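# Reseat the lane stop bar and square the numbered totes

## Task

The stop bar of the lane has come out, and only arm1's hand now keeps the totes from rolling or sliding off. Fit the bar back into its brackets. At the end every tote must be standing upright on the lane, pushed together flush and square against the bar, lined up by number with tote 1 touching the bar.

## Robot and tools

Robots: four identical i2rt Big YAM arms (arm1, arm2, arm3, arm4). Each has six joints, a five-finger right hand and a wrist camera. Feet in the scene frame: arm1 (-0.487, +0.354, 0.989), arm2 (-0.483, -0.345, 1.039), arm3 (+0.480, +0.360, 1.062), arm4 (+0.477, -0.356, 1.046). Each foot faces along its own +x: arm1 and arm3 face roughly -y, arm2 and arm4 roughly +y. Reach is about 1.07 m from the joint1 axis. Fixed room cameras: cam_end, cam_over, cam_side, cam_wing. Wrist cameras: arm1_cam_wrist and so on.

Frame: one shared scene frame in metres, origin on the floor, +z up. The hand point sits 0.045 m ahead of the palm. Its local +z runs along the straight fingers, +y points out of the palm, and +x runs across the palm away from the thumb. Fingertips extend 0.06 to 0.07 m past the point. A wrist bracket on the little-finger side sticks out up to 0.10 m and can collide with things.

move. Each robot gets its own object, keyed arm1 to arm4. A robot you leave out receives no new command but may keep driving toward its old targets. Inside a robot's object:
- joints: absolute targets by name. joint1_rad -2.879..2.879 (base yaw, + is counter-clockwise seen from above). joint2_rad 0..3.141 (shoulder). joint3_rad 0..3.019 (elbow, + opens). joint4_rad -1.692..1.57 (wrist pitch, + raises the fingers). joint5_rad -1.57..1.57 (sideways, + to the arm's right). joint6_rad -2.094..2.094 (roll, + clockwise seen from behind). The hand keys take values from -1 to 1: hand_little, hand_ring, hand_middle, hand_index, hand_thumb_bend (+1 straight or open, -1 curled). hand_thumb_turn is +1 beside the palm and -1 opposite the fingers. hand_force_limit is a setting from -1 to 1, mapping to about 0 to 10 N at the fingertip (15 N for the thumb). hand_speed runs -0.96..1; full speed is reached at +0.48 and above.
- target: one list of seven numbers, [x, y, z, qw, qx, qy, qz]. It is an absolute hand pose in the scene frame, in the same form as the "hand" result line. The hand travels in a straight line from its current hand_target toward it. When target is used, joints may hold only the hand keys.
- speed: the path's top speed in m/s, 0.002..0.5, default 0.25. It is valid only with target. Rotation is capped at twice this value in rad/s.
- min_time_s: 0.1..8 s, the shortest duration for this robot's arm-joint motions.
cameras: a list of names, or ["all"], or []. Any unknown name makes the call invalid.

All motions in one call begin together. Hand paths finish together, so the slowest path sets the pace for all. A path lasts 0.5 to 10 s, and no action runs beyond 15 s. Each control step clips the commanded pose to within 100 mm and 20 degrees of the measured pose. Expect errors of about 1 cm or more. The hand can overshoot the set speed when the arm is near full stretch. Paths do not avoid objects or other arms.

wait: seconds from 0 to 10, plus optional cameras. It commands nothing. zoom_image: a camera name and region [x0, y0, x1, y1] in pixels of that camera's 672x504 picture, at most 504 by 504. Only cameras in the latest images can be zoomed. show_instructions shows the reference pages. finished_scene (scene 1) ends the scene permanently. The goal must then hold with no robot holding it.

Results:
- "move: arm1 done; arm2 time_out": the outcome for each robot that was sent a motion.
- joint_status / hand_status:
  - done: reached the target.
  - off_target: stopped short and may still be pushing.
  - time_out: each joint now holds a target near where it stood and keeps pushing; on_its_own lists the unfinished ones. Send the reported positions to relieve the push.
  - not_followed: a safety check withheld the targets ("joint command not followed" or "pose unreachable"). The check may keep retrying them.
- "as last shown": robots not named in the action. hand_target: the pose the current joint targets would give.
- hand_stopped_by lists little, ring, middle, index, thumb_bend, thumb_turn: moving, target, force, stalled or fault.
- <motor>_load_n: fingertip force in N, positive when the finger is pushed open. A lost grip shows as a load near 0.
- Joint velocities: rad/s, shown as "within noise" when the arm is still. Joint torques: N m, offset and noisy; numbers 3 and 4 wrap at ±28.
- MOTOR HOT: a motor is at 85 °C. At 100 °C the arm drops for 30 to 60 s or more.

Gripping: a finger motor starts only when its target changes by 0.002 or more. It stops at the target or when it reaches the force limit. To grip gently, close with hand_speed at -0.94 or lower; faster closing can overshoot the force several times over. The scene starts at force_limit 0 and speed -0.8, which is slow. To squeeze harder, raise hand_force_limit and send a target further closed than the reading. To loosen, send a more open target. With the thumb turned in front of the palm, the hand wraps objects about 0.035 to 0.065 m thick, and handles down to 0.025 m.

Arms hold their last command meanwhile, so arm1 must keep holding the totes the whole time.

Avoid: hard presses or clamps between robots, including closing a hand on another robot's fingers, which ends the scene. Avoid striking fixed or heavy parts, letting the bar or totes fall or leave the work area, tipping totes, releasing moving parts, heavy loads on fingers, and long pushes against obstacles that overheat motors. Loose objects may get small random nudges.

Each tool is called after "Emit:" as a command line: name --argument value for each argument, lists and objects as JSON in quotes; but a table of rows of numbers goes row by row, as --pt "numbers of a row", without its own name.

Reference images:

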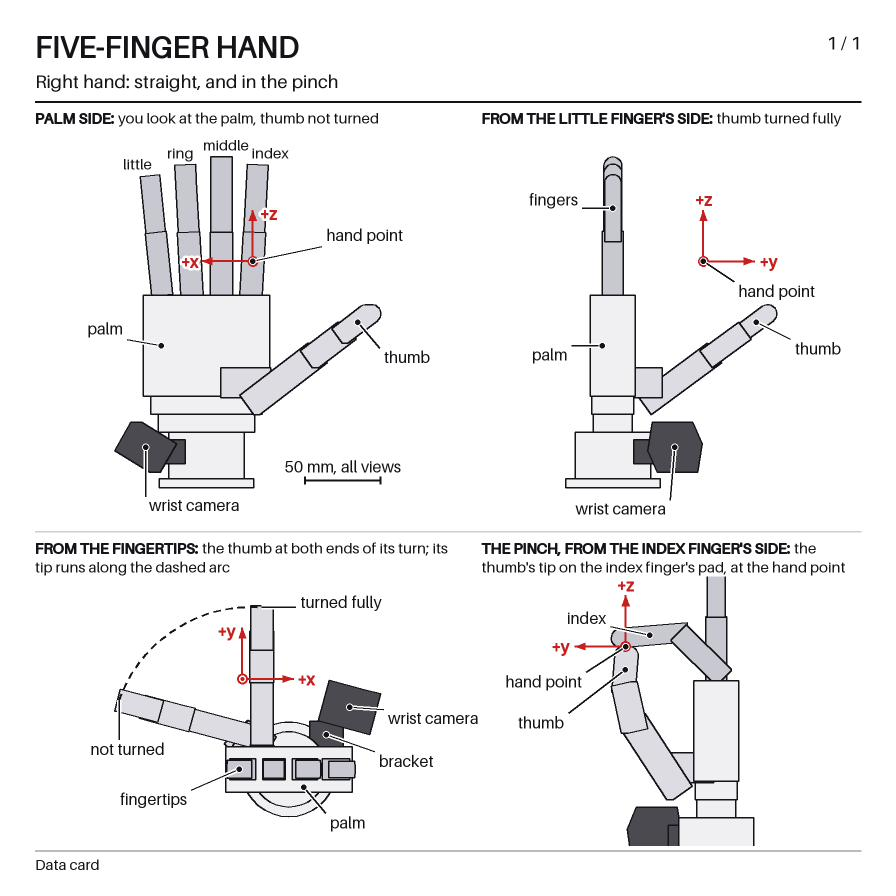

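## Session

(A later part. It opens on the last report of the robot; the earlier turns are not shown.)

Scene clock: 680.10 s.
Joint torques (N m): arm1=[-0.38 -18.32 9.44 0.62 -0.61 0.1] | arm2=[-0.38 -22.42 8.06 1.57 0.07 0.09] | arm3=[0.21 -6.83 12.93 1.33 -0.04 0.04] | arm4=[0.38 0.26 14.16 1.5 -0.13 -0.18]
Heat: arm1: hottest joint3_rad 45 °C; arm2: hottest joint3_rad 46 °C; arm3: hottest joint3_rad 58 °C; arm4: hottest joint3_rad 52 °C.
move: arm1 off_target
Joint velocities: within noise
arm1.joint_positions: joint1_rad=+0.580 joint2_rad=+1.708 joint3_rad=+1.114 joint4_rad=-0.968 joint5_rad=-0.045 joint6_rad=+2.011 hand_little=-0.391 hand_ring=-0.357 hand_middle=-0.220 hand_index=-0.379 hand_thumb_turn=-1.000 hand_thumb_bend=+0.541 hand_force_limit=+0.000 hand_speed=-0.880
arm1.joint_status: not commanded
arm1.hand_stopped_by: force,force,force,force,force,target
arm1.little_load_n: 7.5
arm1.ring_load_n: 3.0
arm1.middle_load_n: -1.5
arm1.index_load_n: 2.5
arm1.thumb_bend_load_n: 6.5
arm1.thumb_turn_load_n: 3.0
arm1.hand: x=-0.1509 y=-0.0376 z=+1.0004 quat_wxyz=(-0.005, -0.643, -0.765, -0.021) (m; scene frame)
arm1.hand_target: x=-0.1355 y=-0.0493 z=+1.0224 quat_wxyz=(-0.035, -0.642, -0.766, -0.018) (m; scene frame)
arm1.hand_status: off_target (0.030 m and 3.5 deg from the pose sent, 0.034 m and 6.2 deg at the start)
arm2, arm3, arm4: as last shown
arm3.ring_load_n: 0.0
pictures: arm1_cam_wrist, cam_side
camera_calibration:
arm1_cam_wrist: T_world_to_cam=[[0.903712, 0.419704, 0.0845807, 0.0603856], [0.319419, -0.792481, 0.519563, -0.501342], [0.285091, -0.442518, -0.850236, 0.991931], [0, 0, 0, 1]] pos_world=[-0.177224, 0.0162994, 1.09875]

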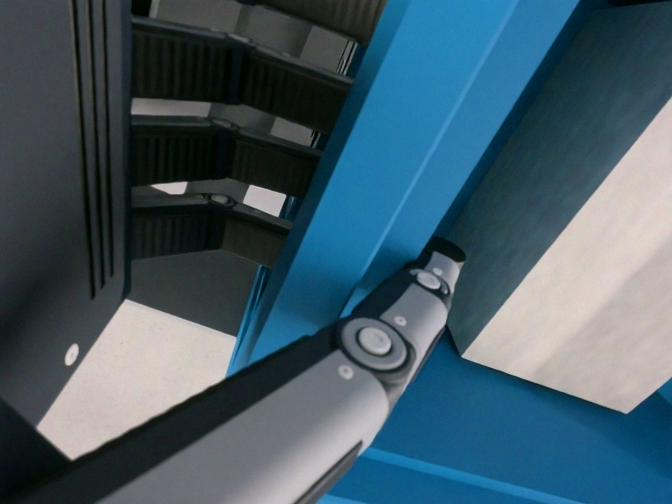

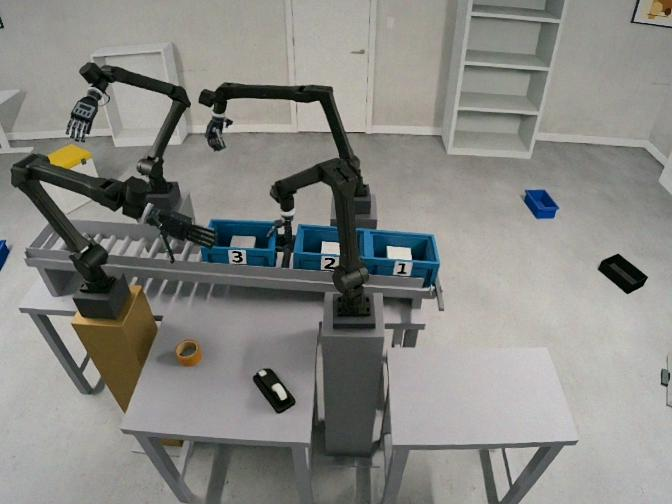

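Emit:
move --arm2 '{"joints": {"joint1_rad": -2.4}, "min_time_s": 3}' --arm4 '{"target": [0.22, -0.05, 1.32, -0.0223, -0.7067, -0.7067, -0.0223], "speed": 0.3, "joints": {"hand_speed": 0.0, "hand_little": 1, "hand_ring": 1, "hand_middle": 1, "hand_index": 1, "hand_thumb_turn": -1, "hand_thumb_bend": 1}}' --cameras '["cam_side", "arm4_cam_wrist", "cam_over"]'

Scene clock: 691.47 s.
Joint torques (N m): arm1=[-0.32 -18.32 9.35 0.64 -0.61 0.1] | arm2=[-0.09 -22.07 7.99 1.48 0.02 0.11] | arm3=[0.38 -6.59 12.86 1.32 -0.03 0.03] | arm4=[0.44 -9.17 13.93 -0.13 -0.13 -0.16]
Heat: arm1: hottest joint3_rad 45 °C; arm2: hottest joint3_rad 45 °C; arm3: hottest joint3_rad 58 °C; arm4: hottest joint3_rad 53 °C.
move: arm2 done; arm4 off_target
Joint velocities: within noise
arm1, arm3: as last shown
arm1.little_load_n: 8.0
arm1.index_load_n: 2.0
arm1.thumb_turn_load_n: 2.5
arm2.joint_positions: joint1_rad=-2.400 joint2_rad=+1.917 joint3_rad=+1.910 joint4_rad=-1.214 joint5_rad=+0.021 joint6_rad=+0.489 hand_little=-0.204 hand_ring=-0.204 hand_middle=-0.200 hand_index=-0.237 hand_thumb_turn=-1.000 hand_thumb_bend=+1.000 hand_force_limit=+0.100 hand_speed=-0.700
arm2.joint_status: all done
arm2.hand_stopped_by: force,force,target,force,target,target
arm2.little_load_n: 0.0
arm2.ring_load_n: 0.0
arm2.middle_load_n: 0.5
arm2.index_load_n: 0.0
arm2.thumb_bend_load_n: 0.0
arm2.thumb_turn_load_n: 0.0
arm2.hand: x=+0.0128 y=-0.7683 z=+1.2401 quat_wxyz=(-0.103, +0.145, -0.973, +0.146) (m; scene frame)
arm2.hand_target: x=+0.0127 y=-0.7682 z=+1.2471 quat_wxyz=(-0.109, +0.144, -0.971, +0.154) (m; scene frame)
arm2.hand_status: not commanded
arm4.joint_positions: joint1_rad=+0.748 joint2_rad=+1.566 joint3_rad=+1.582 joint4_rad=-1.671 joint5_rad=+0.045 joint6_rad=-0.789 hand_little=+1.000 hand_ring=+1.000 hand_middle=+1.000 hand_index=+1.000 hand_thumb_turn=-1.000 hand_thumb_bend=+1.000 hand_force_limit=+0.000 hand_speed=+0.000
arm4.joint_status: all done
arm4.hand_stopped_by: target,target,target,target,target,target
arm4.little_load_n: 0.0
arm4.ring_load_n: 0.0
arm4.middle_load_n: 0.0
arm4.index_load_n: 0.0
arm4.thumb_bend_load_n: -0.5
arm4.thumb_turn_load_n: 0.0
arm4.hand: x=+0.2320 y=-0.0603 z=+1.3015 quat_wxyz=(+0.042, +0.711, +0.701, +0.024) (m; scene frame)
arm4.hand_target: x=+0.2209 y=-0.0509 z=+1.3196 quat_wxyz=(+0.016, +0.707, +0.707, +0.023) (m; scene frame)
arm4.hand_status: off_target (0.024 m and 2.4 deg from the pose sent, 0.407 m and 97.4 deg at the start; a joint's target at an end of its range on 24 of 113 steps)
pictures: arm4_cam_wrist, cam_over, cam_side
camera_calibration:
arm4_cam_wrist: T_world_to_cam=[[0.95954, 0.279174, 0.0366587, -0.254537], [0.219457, -0.823072, 0.523823, -0.778747], [0.176411, -0.494584, -0.851038, 1.15338], [0, 0, 0, 1]] pos_world=[0.211672, 0.000538118, 1.39883]

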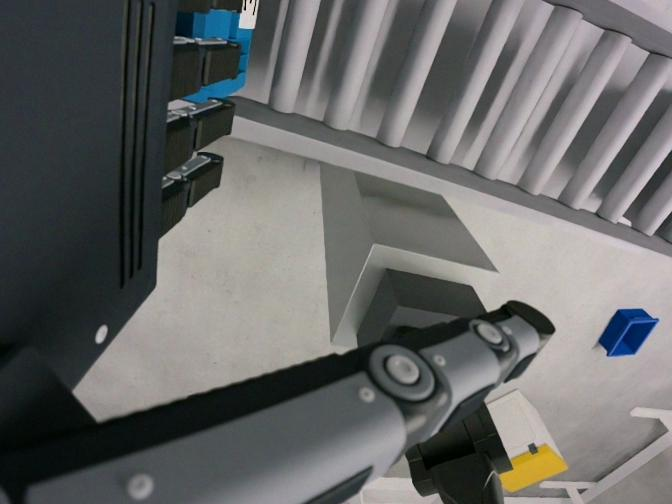

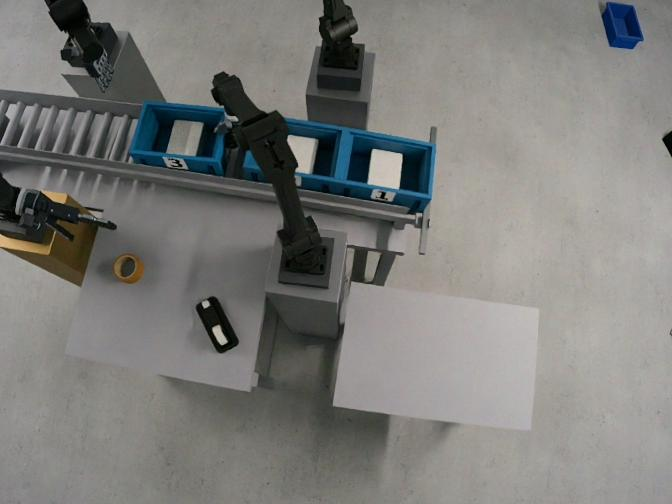

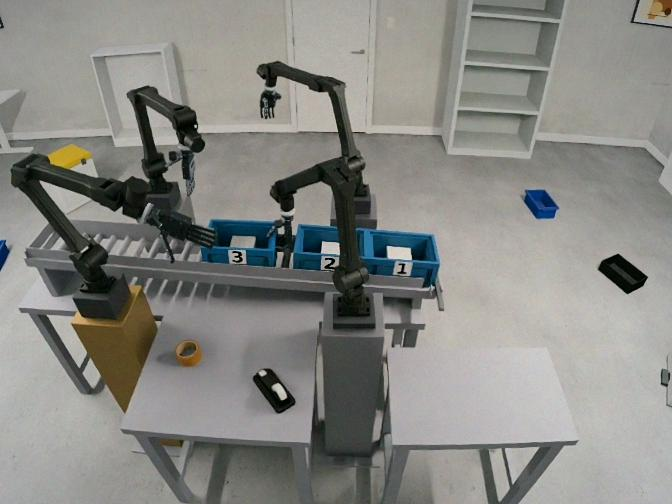

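Emit:
move --arm4 '{"target": [0.145, -0.037, 1.16, -0.0223, -0.7067, -0.7067, -0.0223], "speed": 0.2}' --cameras '["cam_side", "arm4_cam_wrist", "cam_over"]'

Emit:
zoom_image --camera "cam_side" --region '[120, 130, 320, 280]'

Scene clock: 694.63 s.
Joint torques (N m): arm1=[-0.38 -18.32 9.33 0.62 -0.61 0.1] | arm2=[-0.03 -22.36 8.05 1.5 0.02 0.09] | arm3=[0.5 -6.71 12.97 1.25 -0.03 0.02] | arm4=[0.56 -12.34 8.35 0.4 -0.13 0.13]
Heat: arm1: hottest joint3_rad 44 °C; arm2: hottest joint3_rad 44 °C; arm3: hottest joint3_rad 58 °C; arm4: hottest joint3_rad 53 °C.
move: arm4 done
Joint velocities: within noise
arm1, arm2: as last shown
arm1.little_load_n: 7.5
arm1.ring_load_n: 3.5
arm1.index_load_n: 2.5
arm2.middle_load_n: 0.0
arm3.joint_positions: joint1_rad=-1.889 joint2_rad=+1.006 joint3_rad=+0.918 joint4_rad=-0.394 joint5_rad=-0.302 joint6_rad=-1.560 hand_little=+1.000 hand_ring=+1.000 hand_middle=+1.000 hand_index=+1.000 hand_thumb_turn=+1.000 hand_thumb_bend=+1.000 hand_force_limit=+0.000 hand_speed=-0.800
arm3.joint_status: not commanded
arm3.hand_stopped_by: target,target,target,target,target,target
arm3.little_load_n: 0.0
arm3.ring_load_n: 0.0
arm3.middle_load_n: 0.0
arm3.index_load_n: 0.0
arm3.thumb_bend_load_n: 0.0
arm3.thumb_turn_load_n: 0.0
arm3.hand: x=+0.0163 y=+0.5157 z=+1.3568 quat_wxyz=(+0.523, -0.065, -0.849, +0.039) (m; scene frame)
arm3.hand_target: x=+0.0144 y=+0.5219 z=+1.3779 quat_wxyz=(+0.536, -0.070, -0.841, +0.034) (m; scene frame)
arm3.hand_status: not commanded
arm4.joint_positions: joint1_rad=+0.829 joint2_rad=+1.786 joint3_rad=+1.512 joint4_rad=-1.342 joint5_rad=+0.039 joint6_rad=-0.727 hand_little=+1.000 hand_ring=+1.000 hand_middle=+1.000 hand_index=+1.000 hand_thumb_turn=-1.000 hand_thumb_bend=+1.000 hand_force_limit=+0.000 hand_speed=+0.000
arm4.joint_status: not commanded
arm4.hand_stopped_by: target,target,target,target,target,target
arm4.little_load_n: 0.0
arm4.ring_load_n: 0.0
arm4.middle_load_n: 0.0
arm4.index_load_n: 0.0
arm4.thumb_bend_load_n: 0.0
arm4.thumb_turn_load_n: 0.0
arm4.hand: x=+0.1490 y=-0.0340 z=+1.1653 quat_wxyz=(+0.021, +0.705, +0.708, +0.023) (m; scene frame)
arm4.hand_target: x=+0.1451 y=-0.0370 z=+1.1600 quat_wxyz=(+0.022, +0.707, +0.707, +0.022) (m; scene frame)
arm4.hand_status: done (0.007 m and 0.3 deg from the pose sent, 0.168 m and 2.4 deg at the start)
pictures: arm4_cam_wrist, cam_over, cam_side
camera_calibration:
arm4_cam_wrist: T_world_to_cam=[[0.954835, 0.296752, 0.0150938, -0.150725], [0.251034, -0.832825, 0.49334, -0.637049], [0.15897, -0.46727, -0.869705, 1.09039], [0, 0, 0, 1]] pos_world=[0.1305, 0.0236832, 1.26487]

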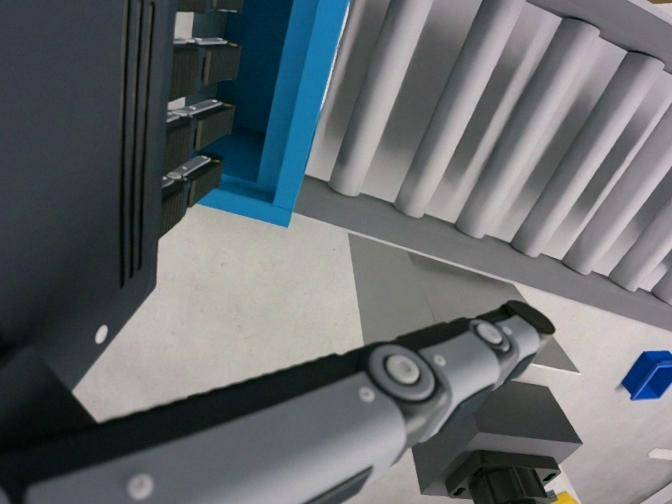

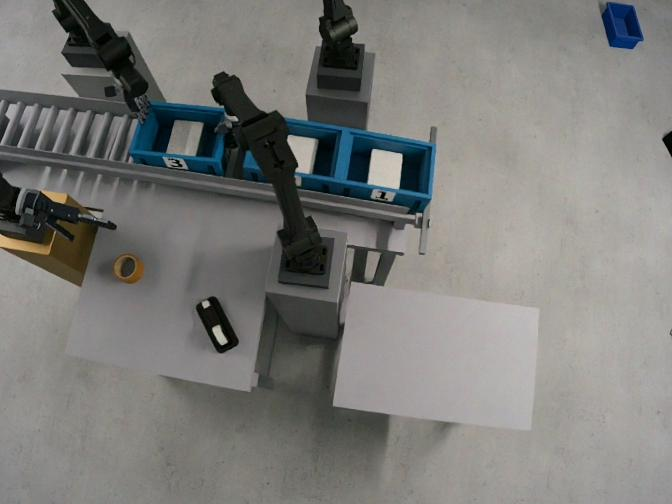

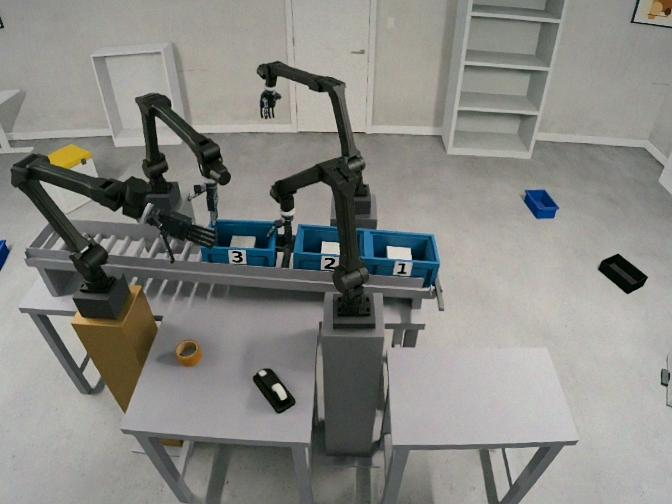

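Scaled by 2.520 from the camera's 672x504 image, which has a finer 960x720 frame.

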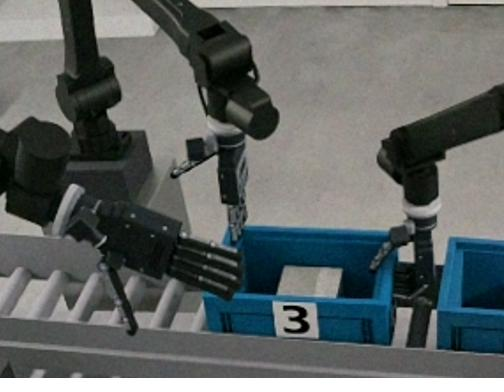

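Emit:
move --arm4 '{"target": [0.142, -0.037, 1.045, -0.0223, -0.7067, -0.7067, -0.0223], "speed": 0.12}' --cameras '["cam_side", "arm4_cam_wrist", "cam_over"]'

Emit:
zoom_image --camera "cam_side" --region '[120, 130, 320, 280]'

Scene clock: 698.23 s.
Joint torques (N m): arm1=[-0.32 -18.37 9.35 0.62 -0.61 0.1] | arm2=[0.09 -21.77 8.12 1.62 0.02 0.11] | arm3=[0.44 -6.53 12.88 1.33 -0.02 0.02] | arm4=[0.91 -11.75 7.15 0.42 -0.14 0.14]
Heat: arm1: hottest joint3_rad 44 °C; arm2: hottest joint3_rad 44 °C; arm3: hottest joint3_rad 58 °C; arm4: hottest joint3_rad 53 °C.
move: arm4 done
Joint velocities: within noise
arm1, arm2, arm3: as last shown
arm4.joint_positions: joint1_rad=+0.832 joint2_rad=+1.908 joint3_rad=+1.374 joint4_rad=-1.075 joint5_rad=+0.039 joint6_rad=-0.722 hand_little=+1.000 hand_ring=+1.000 hand_middle=+1.000 hand_index=+1.000 hand_thumb_turn=-1.000 hand_thumb_bend=+1.000 hand_force_limit=+0.000 hand_speed=+0.000
arm4.joint_status: not commanded
arm4.hand_stopped_by: target,target,target,target,target,target
arm4.little_load_n: 0.0
arm4.ring_load_n: 0.0
arm4.middle_load_n: 0.0
arm4.index_load_n: 0.0
arm4.thumb_bend_load_n: 0.0
arm4.thumb_turn_load_n: 0.0
arm4.hand: x=+0.1440 y=-0.0312 z=+1.0531 quat_wxyz=(+0.017, +0.706, +0.707, +0.023) (m; scene frame)
arm4.hand_target: x=+0.1422 y=-0.0370 z=+1.0452 quat_wxyz=(+0.022, +0.707, +0.707, +0.022) (m; scene frame)
arm4.hand_status: done (0.010 m and 0.6 deg from the pose sent, 0.121 m and 0.3 deg at the start)
pictures: arm4_cam_wrist, cam_over, cam_side
camera_calibration:
arm4_cam_wrist: T_world_to_cam=[[0.955473, 0.294868, 0.011155, -0.141115], [0.252276, -0.8359, 0.487471, -0.572225], [0.153064, -0.462951, -0.873068, 0.999425], [0, 0, 0, 1]] pos_world=[0.126214, 0.0259727, 1.15308]

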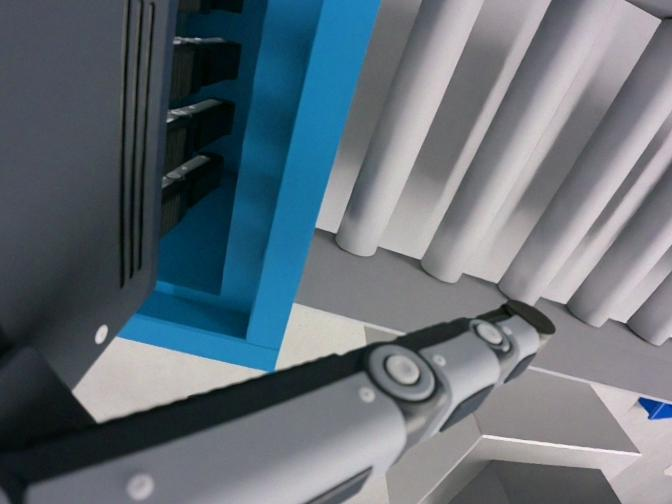

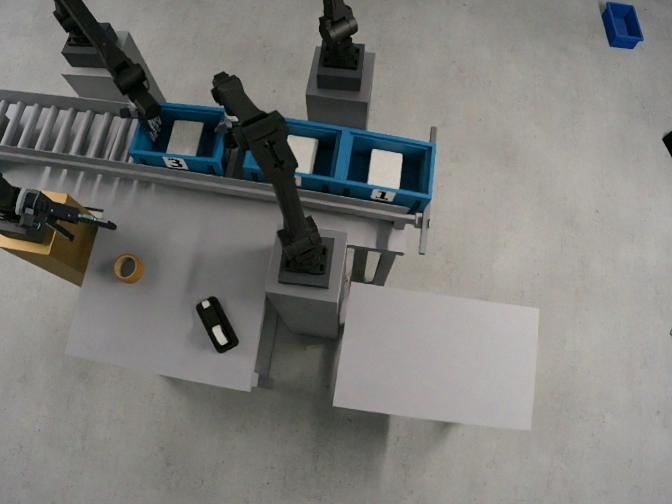

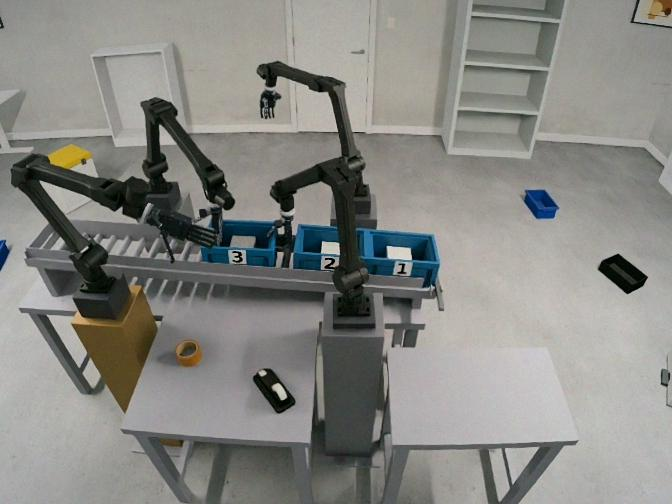

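Scaled by 2.520 from the camera's 672x504 image, which has a finer 960x720 frame.

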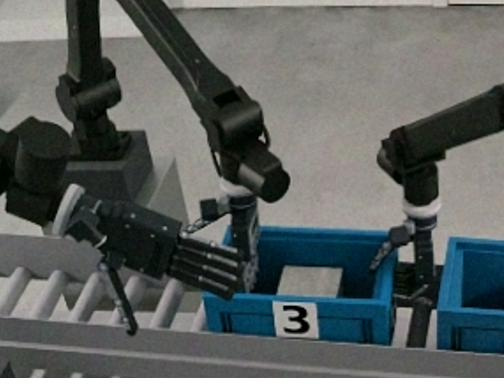

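Emit:
move --arm4 '{"target": [0.165, -0.041, 1.045, -0.0223, -0.7067, -0.7067, -0.0223], "speed": 0.05}' --cameras '["arm4_cam_wrist"]'

Scene clock: 700.33 s.
Joint torques (N m): arm1=[-0.32 -18.32 9.35 0.62 -0.6 0.1] | arm2=[-0.03 -22.12 8.06 1.59 0.02 0.09] | arm3=[0.44 -6.65 12.89 1.32 -0.03 0.05] | arm4=[0.26 -14.33 6.35 0.46 -0.06 -0.14]
Heat: arm1: hottest joint3_rad 44 °C; arm2: hottest joint3_rad 44 °C; arm3: hottest joint3_rad 58 °C; arm4: hottest joint3_rad 52 °C.
move: arm4 done
Joint velocities: within noise
arm1, arm2, arm3: as last shown
arm1.joint_positions: joint1_rad=+0.580 joint2_rad=+1.708 joint3_rad=+1.114 joint4_rad=-0.967 joint5_rad=-0.045 joint6_rad=+2.011 hand_little=-0.391 hand_ring=-0.357 hand_middle=-0.220 hand_index=-0.379 hand_thumb_turn=-1.000 hand_thumb_bend=+0.541 hand_force_limit=+0.000 hand_speed=-0.880
arm1.hand: x=-0.1507 y=-0.0378 z=+1.0004 quat_wxyz=(-0.005, -0.643, -0.765, -0.020) (m; scene frame)
arm1.hand_target: x=-0.1355 y=-0.0493 z=+1.0223 quat_wxyz=(-0.035, -0.642, -0.766, -0.018) (m; scene frame)
arm4.joint_positions: joint1_rad=+0.829 joint2_rad=+1.902 joint3_rad=+1.309 joint4_rad=-1.048 joint5_rad=+0.039 joint6_rad=-0.722 hand_little=+1.000 hand_ring=+1.000 hand_middle=+1.000 hand_index=+1.000 hand_thumb_turn=-1.000 hand_thumb_bend=+1.000 hand_force_limit=+0.000 hand_speed=+0.000
arm4.joint_status: not commanded
arm4.hand_stopped_by: target,target,target,target,target,target
arm4.little_load_n: 0.0
arm4.ring_load_n: 0.0
arm4.middle_load_n: 0.0
arm4.index_load_n: 0.0
arm4.thumb_bend_load_n: 0.0
arm4.thumb_turn_load_n: 0.0
arm4.hand: x=+0.1619 y=-0.0452 z=+1.0375 quat_wxyz=(+0.033, +0.707, +0.706, +0.024) (m; scene frame)
arm4.hand_target: x=+0.1649 y=-0.0411 z=+1.0449 quat_wxyz=(+0.022, +0.707, +0.707, +0.023) (m; scene frame)
arm4.hand_status: done (0.009 m and 1.3 deg from the pose sent, 0.025 m and 0.6 deg at the start)
pictures: arm4_cam_wrist
camera_calibration:
arm4_cam_wrist: T_world_to_cam=[[0.955846, 0.292557, 0.0277338, -0.171294], [0.237907, -0.82577, 0.511374, -0.602723], [0.172508, -0.482197, -0.858911, 0.957933], [0, 0, 0, 1]] pos_world=[0.141872, 0.0143153, 1.13575]

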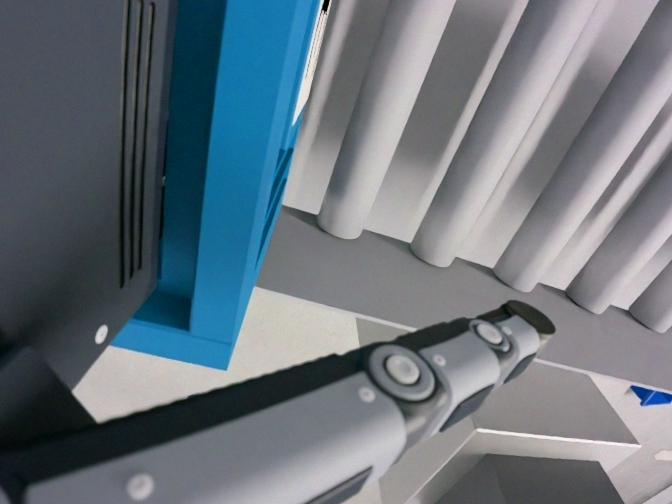

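Emit:
move --arm4 '{"target": [0.177, -0.036, 1.045, -0.0223, -0.7067, -0.7067, -0.0223], "speed": 0.05}' --cameras '["arm4_cam_wrist", "cam_side"]'

Scene clock: 701.93 s.
Joint torques (N m): arm1=[-0.38 -18.32 9.35 0.49 -0.44 0.1] | arm2=[0.38 -22.12 8.09 1.57 0.02 0.07] | arm3=[0.38 -6.71 12.96 1.28 -0.03 0.04] | arm4=[-1.03 -14.86 6.35 0.24 0.2 -0.15]
Heat: arm1: hottest joint3_rad 44 °C; arm2: hottest joint3_rad 44 °C; arm3: hottest joint3_rad 58 °C; arm4: hottest joint3_rad 52 °C.
move: arm4 off_target
Joint velocities: within noise
arm1, arm2, arm3: as last shown
arm1.joint_positions: joint1_rad=+0.580 joint2_rad=+1.708 joint3_rad=+1.114 joint4_rad=-0.964 joint5_rad=-0.049 joint6_rad=+2.011 hand_little=-0.391 hand_ring=-0.357 hand_middle=-0.220 hand_index=-0.379 hand_thumb_turn=-1.000 hand_thumb_bend=+0.541 hand_force_limit=+0.000 hand_speed=-0.880
arm1.little_load_n: 7.0
arm1.ring_load_n: 3.0
arm1.middle_load_n: -1.0
arm1.thumb_bend_load_n: 7.0
arm1.thumb_turn_load_n: 3.0
arm1.hand: x=-0.1495 y=-0.0380 z=+1.0008 quat_wxyz=(-0.007, -0.643, -0.766, -0.022) (m; scene frame)
arm1.hand_target: x=-0.1355 y=-0.0492 z=+1.0224 quat_wxyz=(-0.035, -0.642, -0.766, -0.018) (m; scene frame)
arm3.thumb_bend_load_n: 0.5
arm4.joint_positions: joint1_rad=+0.819 joint2_rad=+1.892 joint3_rad=+1.293 joint4_rad=-1.035 joint5_rad=+0.031 joint6_rad=-0.743 hand_little=+1.000 hand_ring=+1.000 hand_middle=+1.000 hand_index=+1.000 hand_thumb_turn=-1.000 hand_thumb_bend=+1.000 hand_force_limit=+0.000 hand_speed=+0.000
arm4.joint_status: not commanded
arm4.hand_stopped_by: target,target,target,target,target,target
arm4.little_load_n: 0.0
arm4.ring_load_n: 0.0
arm4.middle_load_n: 0.0
arm4.index_load_n: 0.0
arm4.thumb_bend_load_n: 0.0
arm4.thumb_turn_load_n: 0.0
arm4.hand: x=+0.1669 y=-0.0437 z=+1.0369 quat_wxyz=(+0.030, +0.703, +0.710, +0.019) (m; scene frame)
arm4.hand_target: x=+0.1769 y=-0.0362 z=+1.0448 quat_wxyz=(+0.022, +0.707, +0.707, +0.022) (m; scene frame)
arm4.hand_status: off_target (0.015 m and 1.1 deg from the pose sent, 0.019 m and 1.3 deg at the start)
pictures: arm4_cam_wrist, cam_side
camera_calibration:
arm4_cam_wrist: T_world_to_cam=[[0.95305, 0.30234, 0.0168932, -0.164417], [0.251681, -0.821912, 0.510996, -0.604193], [0.168379, -0.482753, -0.859417, 0.958469], [0, 0, 0, 1]] pos_world=[0.147375, 0.0158203, 1.13524]

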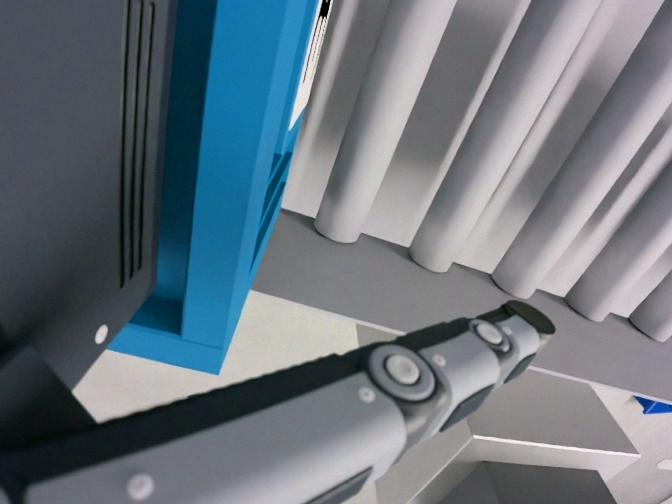

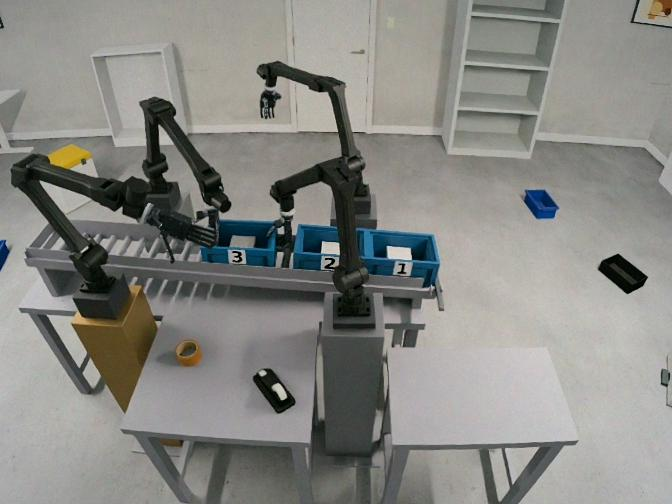

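Emit:
move --arm1 '{"target": [-0.149, -0.044, 1.010, -0.0203, -0.6424, -0.7656, -0.0241], "speed": 0.04, "joints": {"hand_speed": -0.7, "hand_thumb_bend": 1.0}}' --cameras '["arm1_cam_wrist"]'

Scene clock: 704.43 s.
Joint torques (N m): arm1=[-1.85 -17.79 7.62 0.31 -0.54 -0.12] | arm2=[0.15 -22.01 8.12 1.55 0.01 0.09] | arm3=[0.21 -6.48 12.89 1.29 -0.03 0.02] | arm4=[-0.85 -14.56 6.39 0.4 0.25 -0.1]
Heat: arm1: hottest joint3_rad 44 °C; arm2: hottest joint3_rad 43 °C; arm3: hottest joint3_rad 58 °C; arm4: hottest joint3_rad 51 °C.
move: arm1 off_target
Joint velocities: within noise
arm1.joint_positions: joint1_rad=+0.580 joint2_rad=+1.708 joint3_rad=+1.111 joint4_rad=-0.961 joint5_rad=-0.051 joint6_rad=+2.011 hand_little=-0.391 hand_ring=-0.357 hand_middle=-0.220 hand_index=-0.380 hand_thumb_turn=-1.000 hand_thumb_bend=+1.000 hand_force_limit=+0.000 hand_speed=-0.700
arm1.joint_status: all done
arm1.hand_stopped_by: force,force,force,force,target,target
arm1.little_load_n: 4.5
arm1.ring_load_n: 1.5
arm1.middle_load_n: -0.5
arm1.index_load_n: 0.5
arm1.thumb_bend_load_n: 0.0
arm1.thumb_turn_load_n: 0.0
arm1.hand: x=-0.1493 y=-0.0375 z=+1.0002 quat_wxyz=(-0.008, -0.643, -0.766, -0.023) (m; scene frame)
arm1.hand_target: x=-0.1490 y=-0.0439 z=+1.0099 quat_wxyz=(-0.020, -0.642, -0.766, -0.024) (m; scene frame)
arm1.hand_status: off_target (0.012 m and 1.4 deg from the pose sent, 0.011 m and 1.5 deg at the start)
arm2, arm3, arm4: as last shown
arm3.thumb_bend_load_n: 0.0
arm4.joint_positions: joint1_rad=+0.817 joint2_rad=+1.892 joint3_rad=+1.293 joint4_rad=-1.035 joint5_rad=+0.031 joint6_rad=-0.745 hand_little=+1.000 hand_ring=+1.000 hand_middle=+1.000 hand_index=+1.000 hand_thumb_turn=-1.000 hand_thumb_bend=+1.000 hand_force_limit=+0.000 hand_speed=+0.000
arm4.thumb_bend_load_n: -0.5
arm4.hand: x=+0.1677 y=-0.0431 z=+1.0370 quat_wxyz=(+0.030, +0.703, +0.710, +0.019) (m; scene frame)
arm4.hand_target: x=+0.1770 y=-0.0363 z=+1.0447 quat_wxyz=(+0.023, +0.707, +0.707, +0.022) (m; scene frame)
pictures: arm1_cam_wrist
camera_calibration:
arm1_cam_wrist: T_world_to_cam=[[0.902845, 0.420115, 0.0915093, 0.0518565], [0.315637, -0.792113, 0.522428, -0.505053], [0.291965, -0.442788, -0.847759, 0.989969], [0, 0, 0, 1]] pos_world=[-0.176442, 0.0165013, 1.09836]

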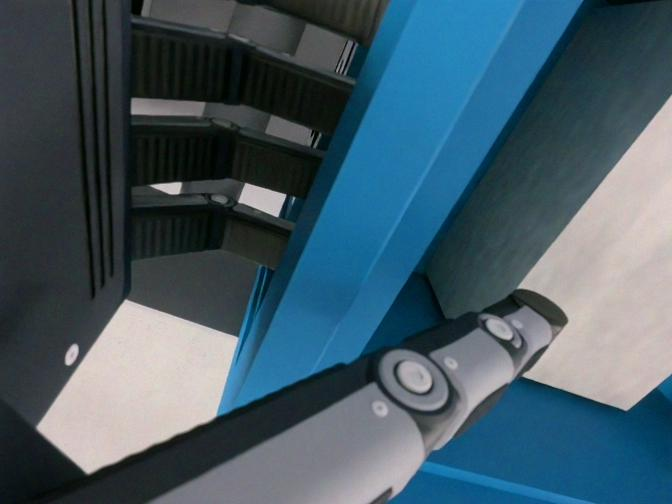

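Emit:
move --arm1 '{"target": [-0.152, -0.044, 1.003, -0.0203, -0.6424, -0.7656, -0.0241], "speed": 0.04, "joints": {"hand_speed": -0.5, "hand_little": 0.4, "hand_ring": 0.4, "hand_middle": 0.4, "hand_index": 0.4}}' --cameras '["arm1_cam_wrist", "cam_side"]'

Emit:
zoom_image --camera "cam_side" --region '[170, 150, 370, 300]'

Scene clock: 706.40 s.
Joint torques (N m): arm1=[-2.2 -12.69 6.76 1.02 1.41 0.12] | arm2=[0.32 -22.12 8.02 1.46 0.01 0.1] | arm3=[0.26 -6.77 12.9 1.29 -0.04 0.01] | arm4=[-0.62 -14.21 6.38 -0.05 0.33 -0.02]
Heat: arm1: hottest joint3_rad 44 °C; arm2: hottest joint3_rad 43 °C; arm3: hottest joint3_rad 58 °C; arm4: hottest joint3_rad 51 °C.
move: arm1 off_target
Joint velocities: within noise
arm1.joint_positions: joint1_rad=+0.580 joint2_rad=+1.657 joint3_rad=+1.111 joint4_rad=-0.960 joint5_rad=-0.096 joint6_rad=+1.984 hand_little=+0.400 hand_ring=+0.400 hand_middle=+0.398 hand_index=+0.399 hand_thumb_turn=-1.000 hand_thumb_bend=+1.000 hand_force_limit=+0.000 hand_speed=-0.500
arm1.joint_status: all done
arm1.hand_stopped_by: target,target,target,target,target,target
arm1.little_load_n: 0.0
arm1.ring_load_n: 0.0
arm1.middle_load_n: -6.5
arm1.index_load_n: -3.5
arm1.thumb_bend_load_n: 0.0
arm1.thumb_turn_load_n: 0.0
arm1.hand: x=-0.1386 y=-0.0352 z=+1.0282 quat_wxyz=(-0.039, -0.631, -0.774, -0.037) (m; scene frame)
arm1.hand_target: x=-0.1525 y=-0.0426 z=+1.0042 quat_wxyz=(-0.020, -0.642, -0.766, -0.024) (m; scene frame)
arm1.hand_status: off_target (0.030 m and 3.1 deg from the pose sent, 0.008 m and 1.4 deg at the start)
arm2, arm3, arm4: as last shown
arm2.thumb_bend_load_n: -0.5
arm4.joint_positions: joint1_rad=+0.812 joint2_rad=+1.891 joint3_rad=+1.293 joint4_rad=-1.028 joint5_rad=+0.029 joint6_rad=-0.753 hand_little=+1.000 hand_ring=+1.000 hand_middle=+1.000 hand_index=+1.000 hand_thumb_turn=-1.000 hand_thumb_bend=+1.000 hand_force_limit=+0.000 hand_speed=+0.000
arm4.thumb_bend_load_n: 0.0
arm4.hand: x=+0.1676 y=-0.0401 z=+1.0365 quat_wxyz=(+0.026, +0.702, +0.711, +0.018) (m; scene frame)
arm4.hand_target: x=+0.1770 y=-0.0363 z=+1.0446 quat_wxyz=(+0.023, +0.707, +0.707, +0.022) (m; scene frame)
pictures: arm1_cam_wrist, cam_side
camera_calibration:
arm1_cam_wrist: T_world_to_cam=[[0.88252, 0.448011, 0.142985, -0.016093], [0.302099, -0.773096, 0.557727, -0.558702], [0.360409, -0.44901, -0.817616, 0.98979], [0, 0, 0, 1]] pos_world=[-0.173743, 0.019705, 1.12317]

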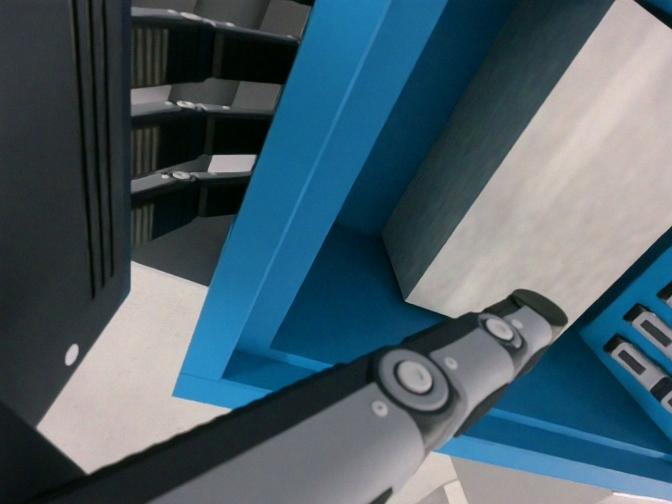

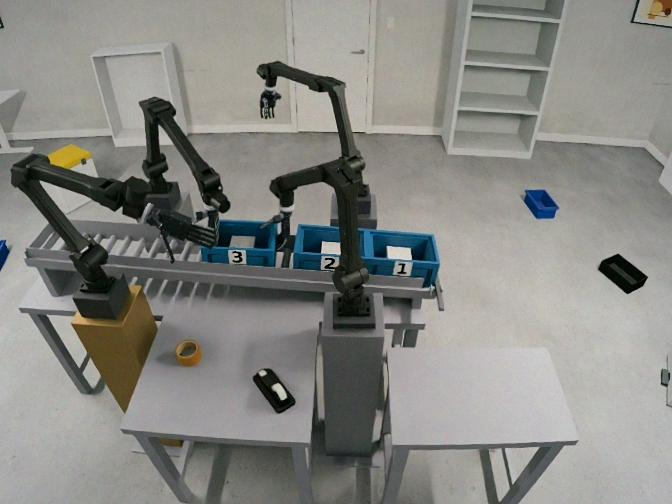

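Scaled by 2.520 from the camera's 672x504 image, which has a finer 960x720 frame.

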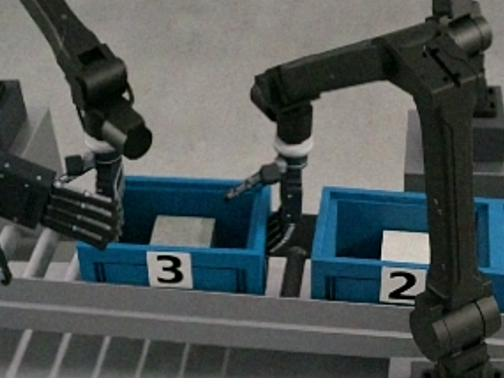

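Emit:
move --arm1 '{"target": [-0.150, -0.044, 1.035, -0.0203, -0.6424, -0.7656, -0.0241], "speed": 0.05, "joints": {"hand_little": 0.8, "hand_ring": 0.8, "hand_middle": 0.8, "hand_index": 0.8}}' --cameras '["arm1_cam_wrist", "cam_side"]'

Emit:
zoom_image --camera "cam_side" --region '[170, 150, 370, 300]'

Scene clock: 708.90 s.
Joint torques (N m): arm1=[-1.9 -15.91 9.76 -0.09 -0.04 0.11] | arm2=[0.21 -22.48 8.16 1.57 0.02 0.11] | arm3=[0.26 -6.77 12.85 1.24 -0.04 0.03] | arm4=[-0.03 -14.27 6.34 -0.13 0.18 0.05]
Heat: arm1: hottest joint3_rad 44 °C; arm2: hottest joint3_rad 43 °C; arm3: hottest joint3_rad 58 °C; arm4: hottest joint3_rad 50 °C.
move: arm1 off_target
Joint velocities: within noise
arm1.joint_positions: joint1_rad=+0.577 joint2_rad=+1.656 joint3_rad=+1.115 joint4_rad=-1.014 joint5_rad=-0.062 joint6_rad=+1.988 hand_little=+0.800 hand_ring=+0.800 hand_middle=+0.800 hand_index=+0.800 hand_thumb_turn=-1.000 hand_thumb_bend=+1.000 hand_force_limit=+0.000 hand_speed=-0.500
arm1.joint_status: all done
arm1.hand_stopped_by: target,target,target,target,target,target
arm1.little_load_n: 0.0
arm1.ring_load_n: 0.0
arm1.middle_load_n: 0.0
arm1.index_load_n: 0.0
arm1.thumb_bend_load_n: 0.0
arm1.thumb_turn_load_n: 0.0
arm1.hand: x=-0.1525 y=-0.0303 z=+1.0249 quat_wxyz=(-0.011, -0.636, -0.772, -0.028) (m; scene frame)
arm1.hand_target: x=-0.1503 y=-0.0437 z=+1.0350 quat_wxyz=(-0.020, -0.642, -0.766, -0.024) (m; scene frame)
arm1.hand_status: off_target (0.017 m and 1.5 deg from the pose sent, 0.016 m and 3.1 deg at the start)
arm2, arm3, arm4: as last shown
arm2.thumb_bend_load_n: 0.0
arm4.joint_positions: joint1_rad=+0.809 joint2_rad=+1.891 joint3_rad=+1.293 joint4_rad=-1.024 joint5_rad=+0.035 joint6_rad=-0.757 hand_little=+1.000 hand_ring=+1.000 hand_middle=+1.000 hand_index=+1.000 hand_thumb_turn=-1.000 hand_thumb_bend=+1.000 hand_force_limit=+0.000 hand_speed=+0.000
arm4.hand: x=+0.1686 y=-0.0374 z=+1.0365 quat_wxyz=(+0.024, +0.702, +0.712, +0.020) (m; scene frame)
arm4.hand_target: x=+0.1769 y=-0.0364 z=+1.0447 quat_wxyz=(+0.023, +0.707, +0.707, +0.022) (m; scene frame)
pictures: arm1_cam_wrist, cam_side
camera_calibration:
arm1_cam_wrist: T_world_to_cam=[[0.893589, 0.436949, 0.102828, 0.0370116], [0.324878, -0.787608, 0.523572, -0.510866], [0.309763, -0.434452, -0.845753, 1.01593], [0, 0, 0, 1]] pos_world=[-0.181801, 0.0228371, 1.12289]

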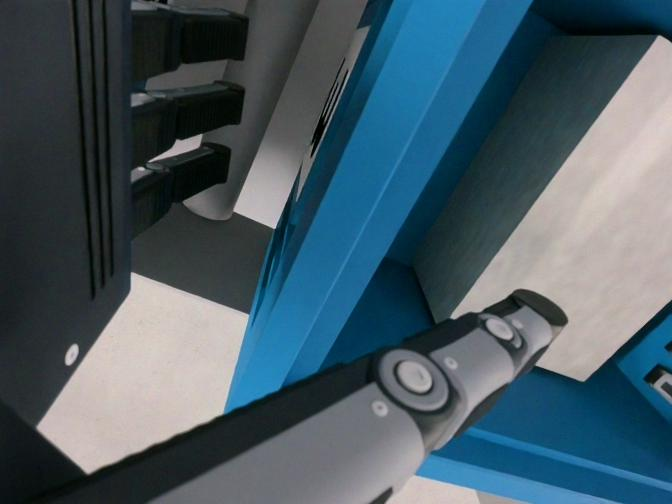

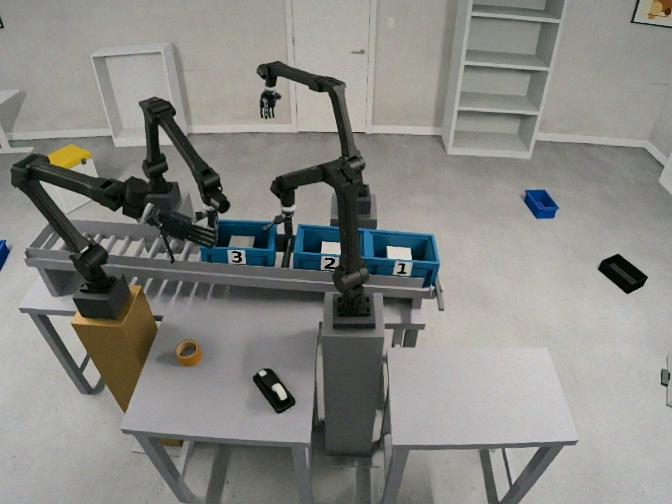

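Scaled by 2.520 from the camera's 672x504 image, which has a finer 960x720 frame.

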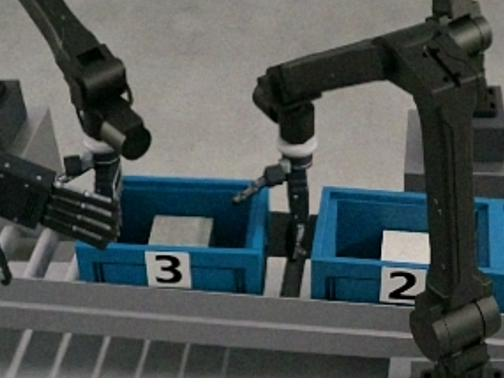

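Emit:
move --arm1 '{"target": [-0.155, -0.035, 1.20, -0.0203, -0.6424, -0.7656, -0.0241], "speed": 0.15}' --cameras '["cam_side"]'

Scene clock: 711.17 s.
Joint torques (N m): arm1=[-1.67 -14.62 12.41 -0.03 -0.04 0.1] | arm2=[0.32 -22.24 8.1 1.61 0.05 0.09] | arm3=[0.38 -6.89 12.93 1.28 -0.04 0.03] | arm4=[-1.03 -14.27 6.24 -0.09 0.1 0.02]
Heat: arm1: hottest joint3_rad 44 °C; arm2: hottest joint3_rad 43 °C; arm3: hottest joint3_rad 59 °C; arm4: hottest joint3_rad 50 °C.
move: arm1 off_target
Joint velocities: within noise
arm1.joint_positions: joint1_rad=+0.577 joint2_rad=+1.497 joint3_rad=+1.362 joint4_rad=-1.438 joint5_rad=-0.062 joint6_rad=+1.990 hand_little=+0.800 hand_ring=+0.800 hand_middle=+0.800 hand_index=+0.800 hand_thumb_turn=-1.000 hand_thumb_bend=+1.000 hand_force_limit=+0.000 hand_speed=-0.500
arm1.joint_status: not commanded
arm1.hand_stopped_by: target,target,target,target,target,target
arm1.little_load_n: 0.0
arm1.ring_load_n: 0.0
arm1.middle_load_n: 0.0
arm1.index_load_n: 0.0
arm1.thumb_bend_load_n: 0.0
arm1.thumb_turn_load_n: 0.5
arm1.hand: x=-0.1592 y=-0.0202 z=+1.1804 quat_wxyz=(-0.002, -0.636, -0.771, -0.030) (m; scene frame)
arm1.hand_target: x=-0.1555 y=-0.0343 z=+1.2000 quat_wxyz=(-0.021, -0.642, -0.766, -0.024) (m; scene frame)
arm1.hand_status: off_target (0.025 m and 2.4 deg from the pose sent, 0.175 m and 1.5 deg at the start)
arm2.joint_positions: joint1_rad=-2.400 joint2_rad=+1.917 joint3_rad=+1.910 joint4_rad=-1.214 joint5_rad=+0.021 joint6_rad=+0.489 hand_little=-0.204 hand_ring=-0.204 hand_middle=-0.200 hand_index=-0.237 hand_thumb_turn=-1.000 hand_thumb_bend=+1.000 hand_force_limit=+0.100 hand_speed=-0.700
arm2.joint_status: not commanded
arm2.hand_stopped_by: force,force,target,force,target,target
arm2.little_load_n: 0.0
arm2.ring_load_n: 0.0
arm2.middle_load_n: 0.0
arm2.index_load_n: 0.0
arm2.thumb_bend_load_n: 0.0
arm2.thumb_turn_load_n: 0.0
arm2.hand: x=+0.0128 y=-0.7683 z=+1.2401 quat_wxyz=(-0.103, +0.145, -0.973, +0.146) (m; scene frame)
arm2.hand_target: x=+0.0127 y=-0.7682 z=+1.2471 quat_wxyz=(-0.109, +0.144, -0.971, +0.154) (m; scene frame)
arm2.hand_status: not commanded
arm3, arm4: as last shown
pictures: cam_side

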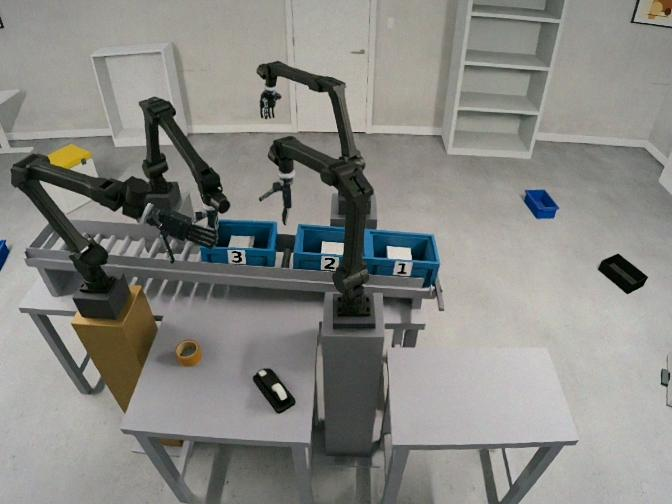

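Emit:
move --arm1 '{"joints": {"joint1_rad": -0.45}, "min_time_s": 2.5}' --arm4 '{"target": [0.115, -0.038, 1.047, -0.0223, -0.7067, -0.7067, -0.0223], "speed": 0.03}' --cameras '["cam_side", "cam_over", "arm4_cam_wrist"]'

Emit:
zoom_image --camera "cam_side" --region '[170, 150, 370, 300]'

Scene clock: 715.60 s.
Joint torques (N m): arm1=[-1.73 -14.56 12.45 -0.1 -0.1 0.1] | arm2=[-0.09 -22.12 8.09 1.66 0.03 0.11] | arm3=[0.56 -6.59 12.89 1.25 -0.03 0.03] | arm4=[1.55 -11.63 11.66 -0.43 0 0.17]
Heat: arm1: hottest joint3_rad 45 °C; arm2: hottest joint3_rad 43 °C; arm3: hottest joint3_rad 59 °C; arm4: hottest joint3_rad 49 °C.
move: arm1 done; arm4 off_target
Joint velocities: within noise
arm1.joint_positions: joint1_rad=-0.441 joint2_rad=+1.497 joint3_rad=+1.362 joint4_rad=-1.438 joint5_rad=-0.061 joint6_rad=+1.990 hand_little=+0.800 hand_ring=+0.800 hand_middle=+0.800 hand_index=+0.800 hand_thumb_turn=-1.000 hand_thumb_bend=+1.000 hand_force_limit=+0.000 hand_speed=-0.500
arm1.joint_status: all done
arm1.hand_stopped_by: target,target,target,target,target,target
arm1.little_load_n: 0.0
arm1.ring_load_n: 0.0
arm1.middle_load_n: 0.0
arm1.index_load_n: 0.0
arm1.thumb_bend_load_n: 0.0
arm1.thumb_turn_load_n: 0.0
arm1.hand: x=-0.6312 y=-0.1209 z=+1.1835 quat_wxyz=(-0.016, -0.931, -0.363, -0.020) (m; scene frame)
arm1.hand_target: x=-0.6409 y=-0.1315 z=+1.2033 quat_wxyz=(-0.030, -0.934, -0.356, -0.006) (m; scene frame)
arm1.hand_status: not commanded
arm2: as last shown
arm2.middle_load_n: 0.5
arm2.thumb_bend_load_n: -0.5
arm3.joint_positions: joint1_rad=-1.889 joint2_rad=+1.006 joint3_rad=+0.918 joint4_rad=-0.394 joint5_rad=-0.302 joint6_rad=-1.560 hand_little=+1.000 hand_ring=+1.000 hand_middle=+1.000 hand_index=+1.000 hand_thumb_turn=+1.000 hand_thumb_bend=+1.000 hand_force_limit=+0.000 hand_speed=-0.800
arm3.joint_status: not commanded
arm3.hand_stopped_by: target,target,target,target,target,target
arm3.little_load_n: 0.0
arm3.ring_load_n: 0.0
arm3.middle_load_n: 0.0
arm3.index_load_n: 0.0
arm3.thumb_bend_load_n: 0.0
arm3.thumb_turn_load_n: 0.0
arm3.hand: x=+0.0163 y=+0.5157 z=+1.3568 quat_wxyz=(+0.523, -0.065, -0.849, +0.039) (m; scene frame)
arm3.hand_target: x=+0.0144 y=+0.5219 z=+1.3779 quat_wxyz=(+0.536, -0.070, -0.841, +0.034) (m; scene frame)
arm3.hand_status: not commanded
arm4.joint_positions: joint1_rad=+0.869 joint2_rad=+1.944 joint3_rad=+1.387 joint4_rad=-1.085 joint5_rad=+0.034 joint6_rad=-0.693 hand_little=+1.000 hand_ring=+1.000 hand_middle=+1.000 hand_index=+1.000 hand_thumb_turn=-1.000 hand_thumb_bend=+1.000 hand_force_limit=+0.000 hand_speed=+0.000
arm4.joint_status: not commanded
arm4.hand_stopped_by: target,target,target,target,target,target
arm4.little_load_n: 0.0
arm4.ring_load_n: 0.0
arm4.middle_load_n: 0.0
arm4.index_load_n: 0.0
arm4.thumb_bend_load_n: 0.0
arm4.thumb_turn_load_n: 0.0
arm4.hand: x=+0.1316 y=-0.0473 z=+1.0408 quat_wxyz=(+0.033, +0.703, +0.710, +0.022) (m; scene frame)
arm4.hand_target: x=+0.1156 y=-0.0384 z=+1.0471 quat_wxyz=(+0.022, +0.707, +0.707, +0.022) (m; scene frame)
arm4.hand_status: off_target (0.020 m and 1.4 deg from the pose sent, 0.055 m and 0.9 deg at the start)
pictures: arm4_cam_wrist, cam_over, cam_side
camera_calibration:
arm4_cam_wrist: T_world_to_cam=[[0.952661, 0.302994, 0.0251405, -0.138203], [0.247935, -0.822077, 0.51256, -0.601425], [0.17597, -0.482063, -0.858283, 0.963903], [0, 0, 0, 1]] pos_world=[0.111157, 0.0121189, 1.13904]

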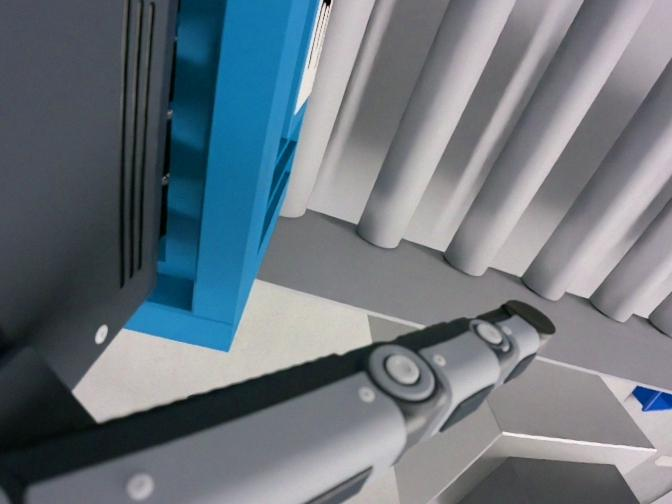

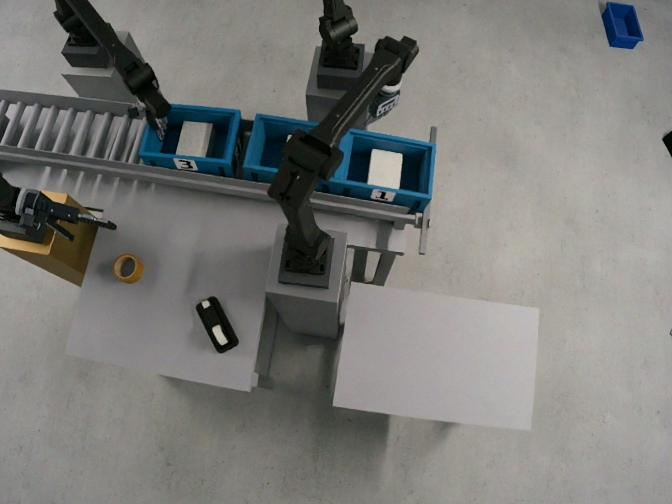

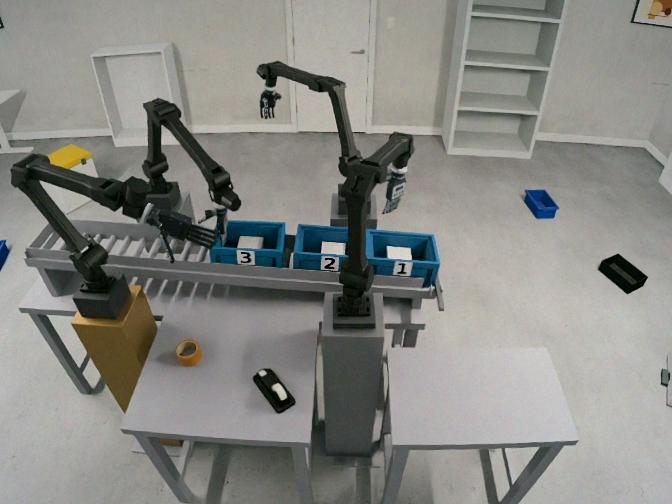

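Scaled by 2.520 from the camera's 672x504 image, which has a finer 960x720 frame.

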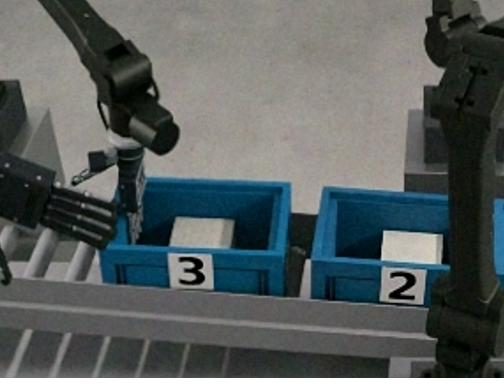

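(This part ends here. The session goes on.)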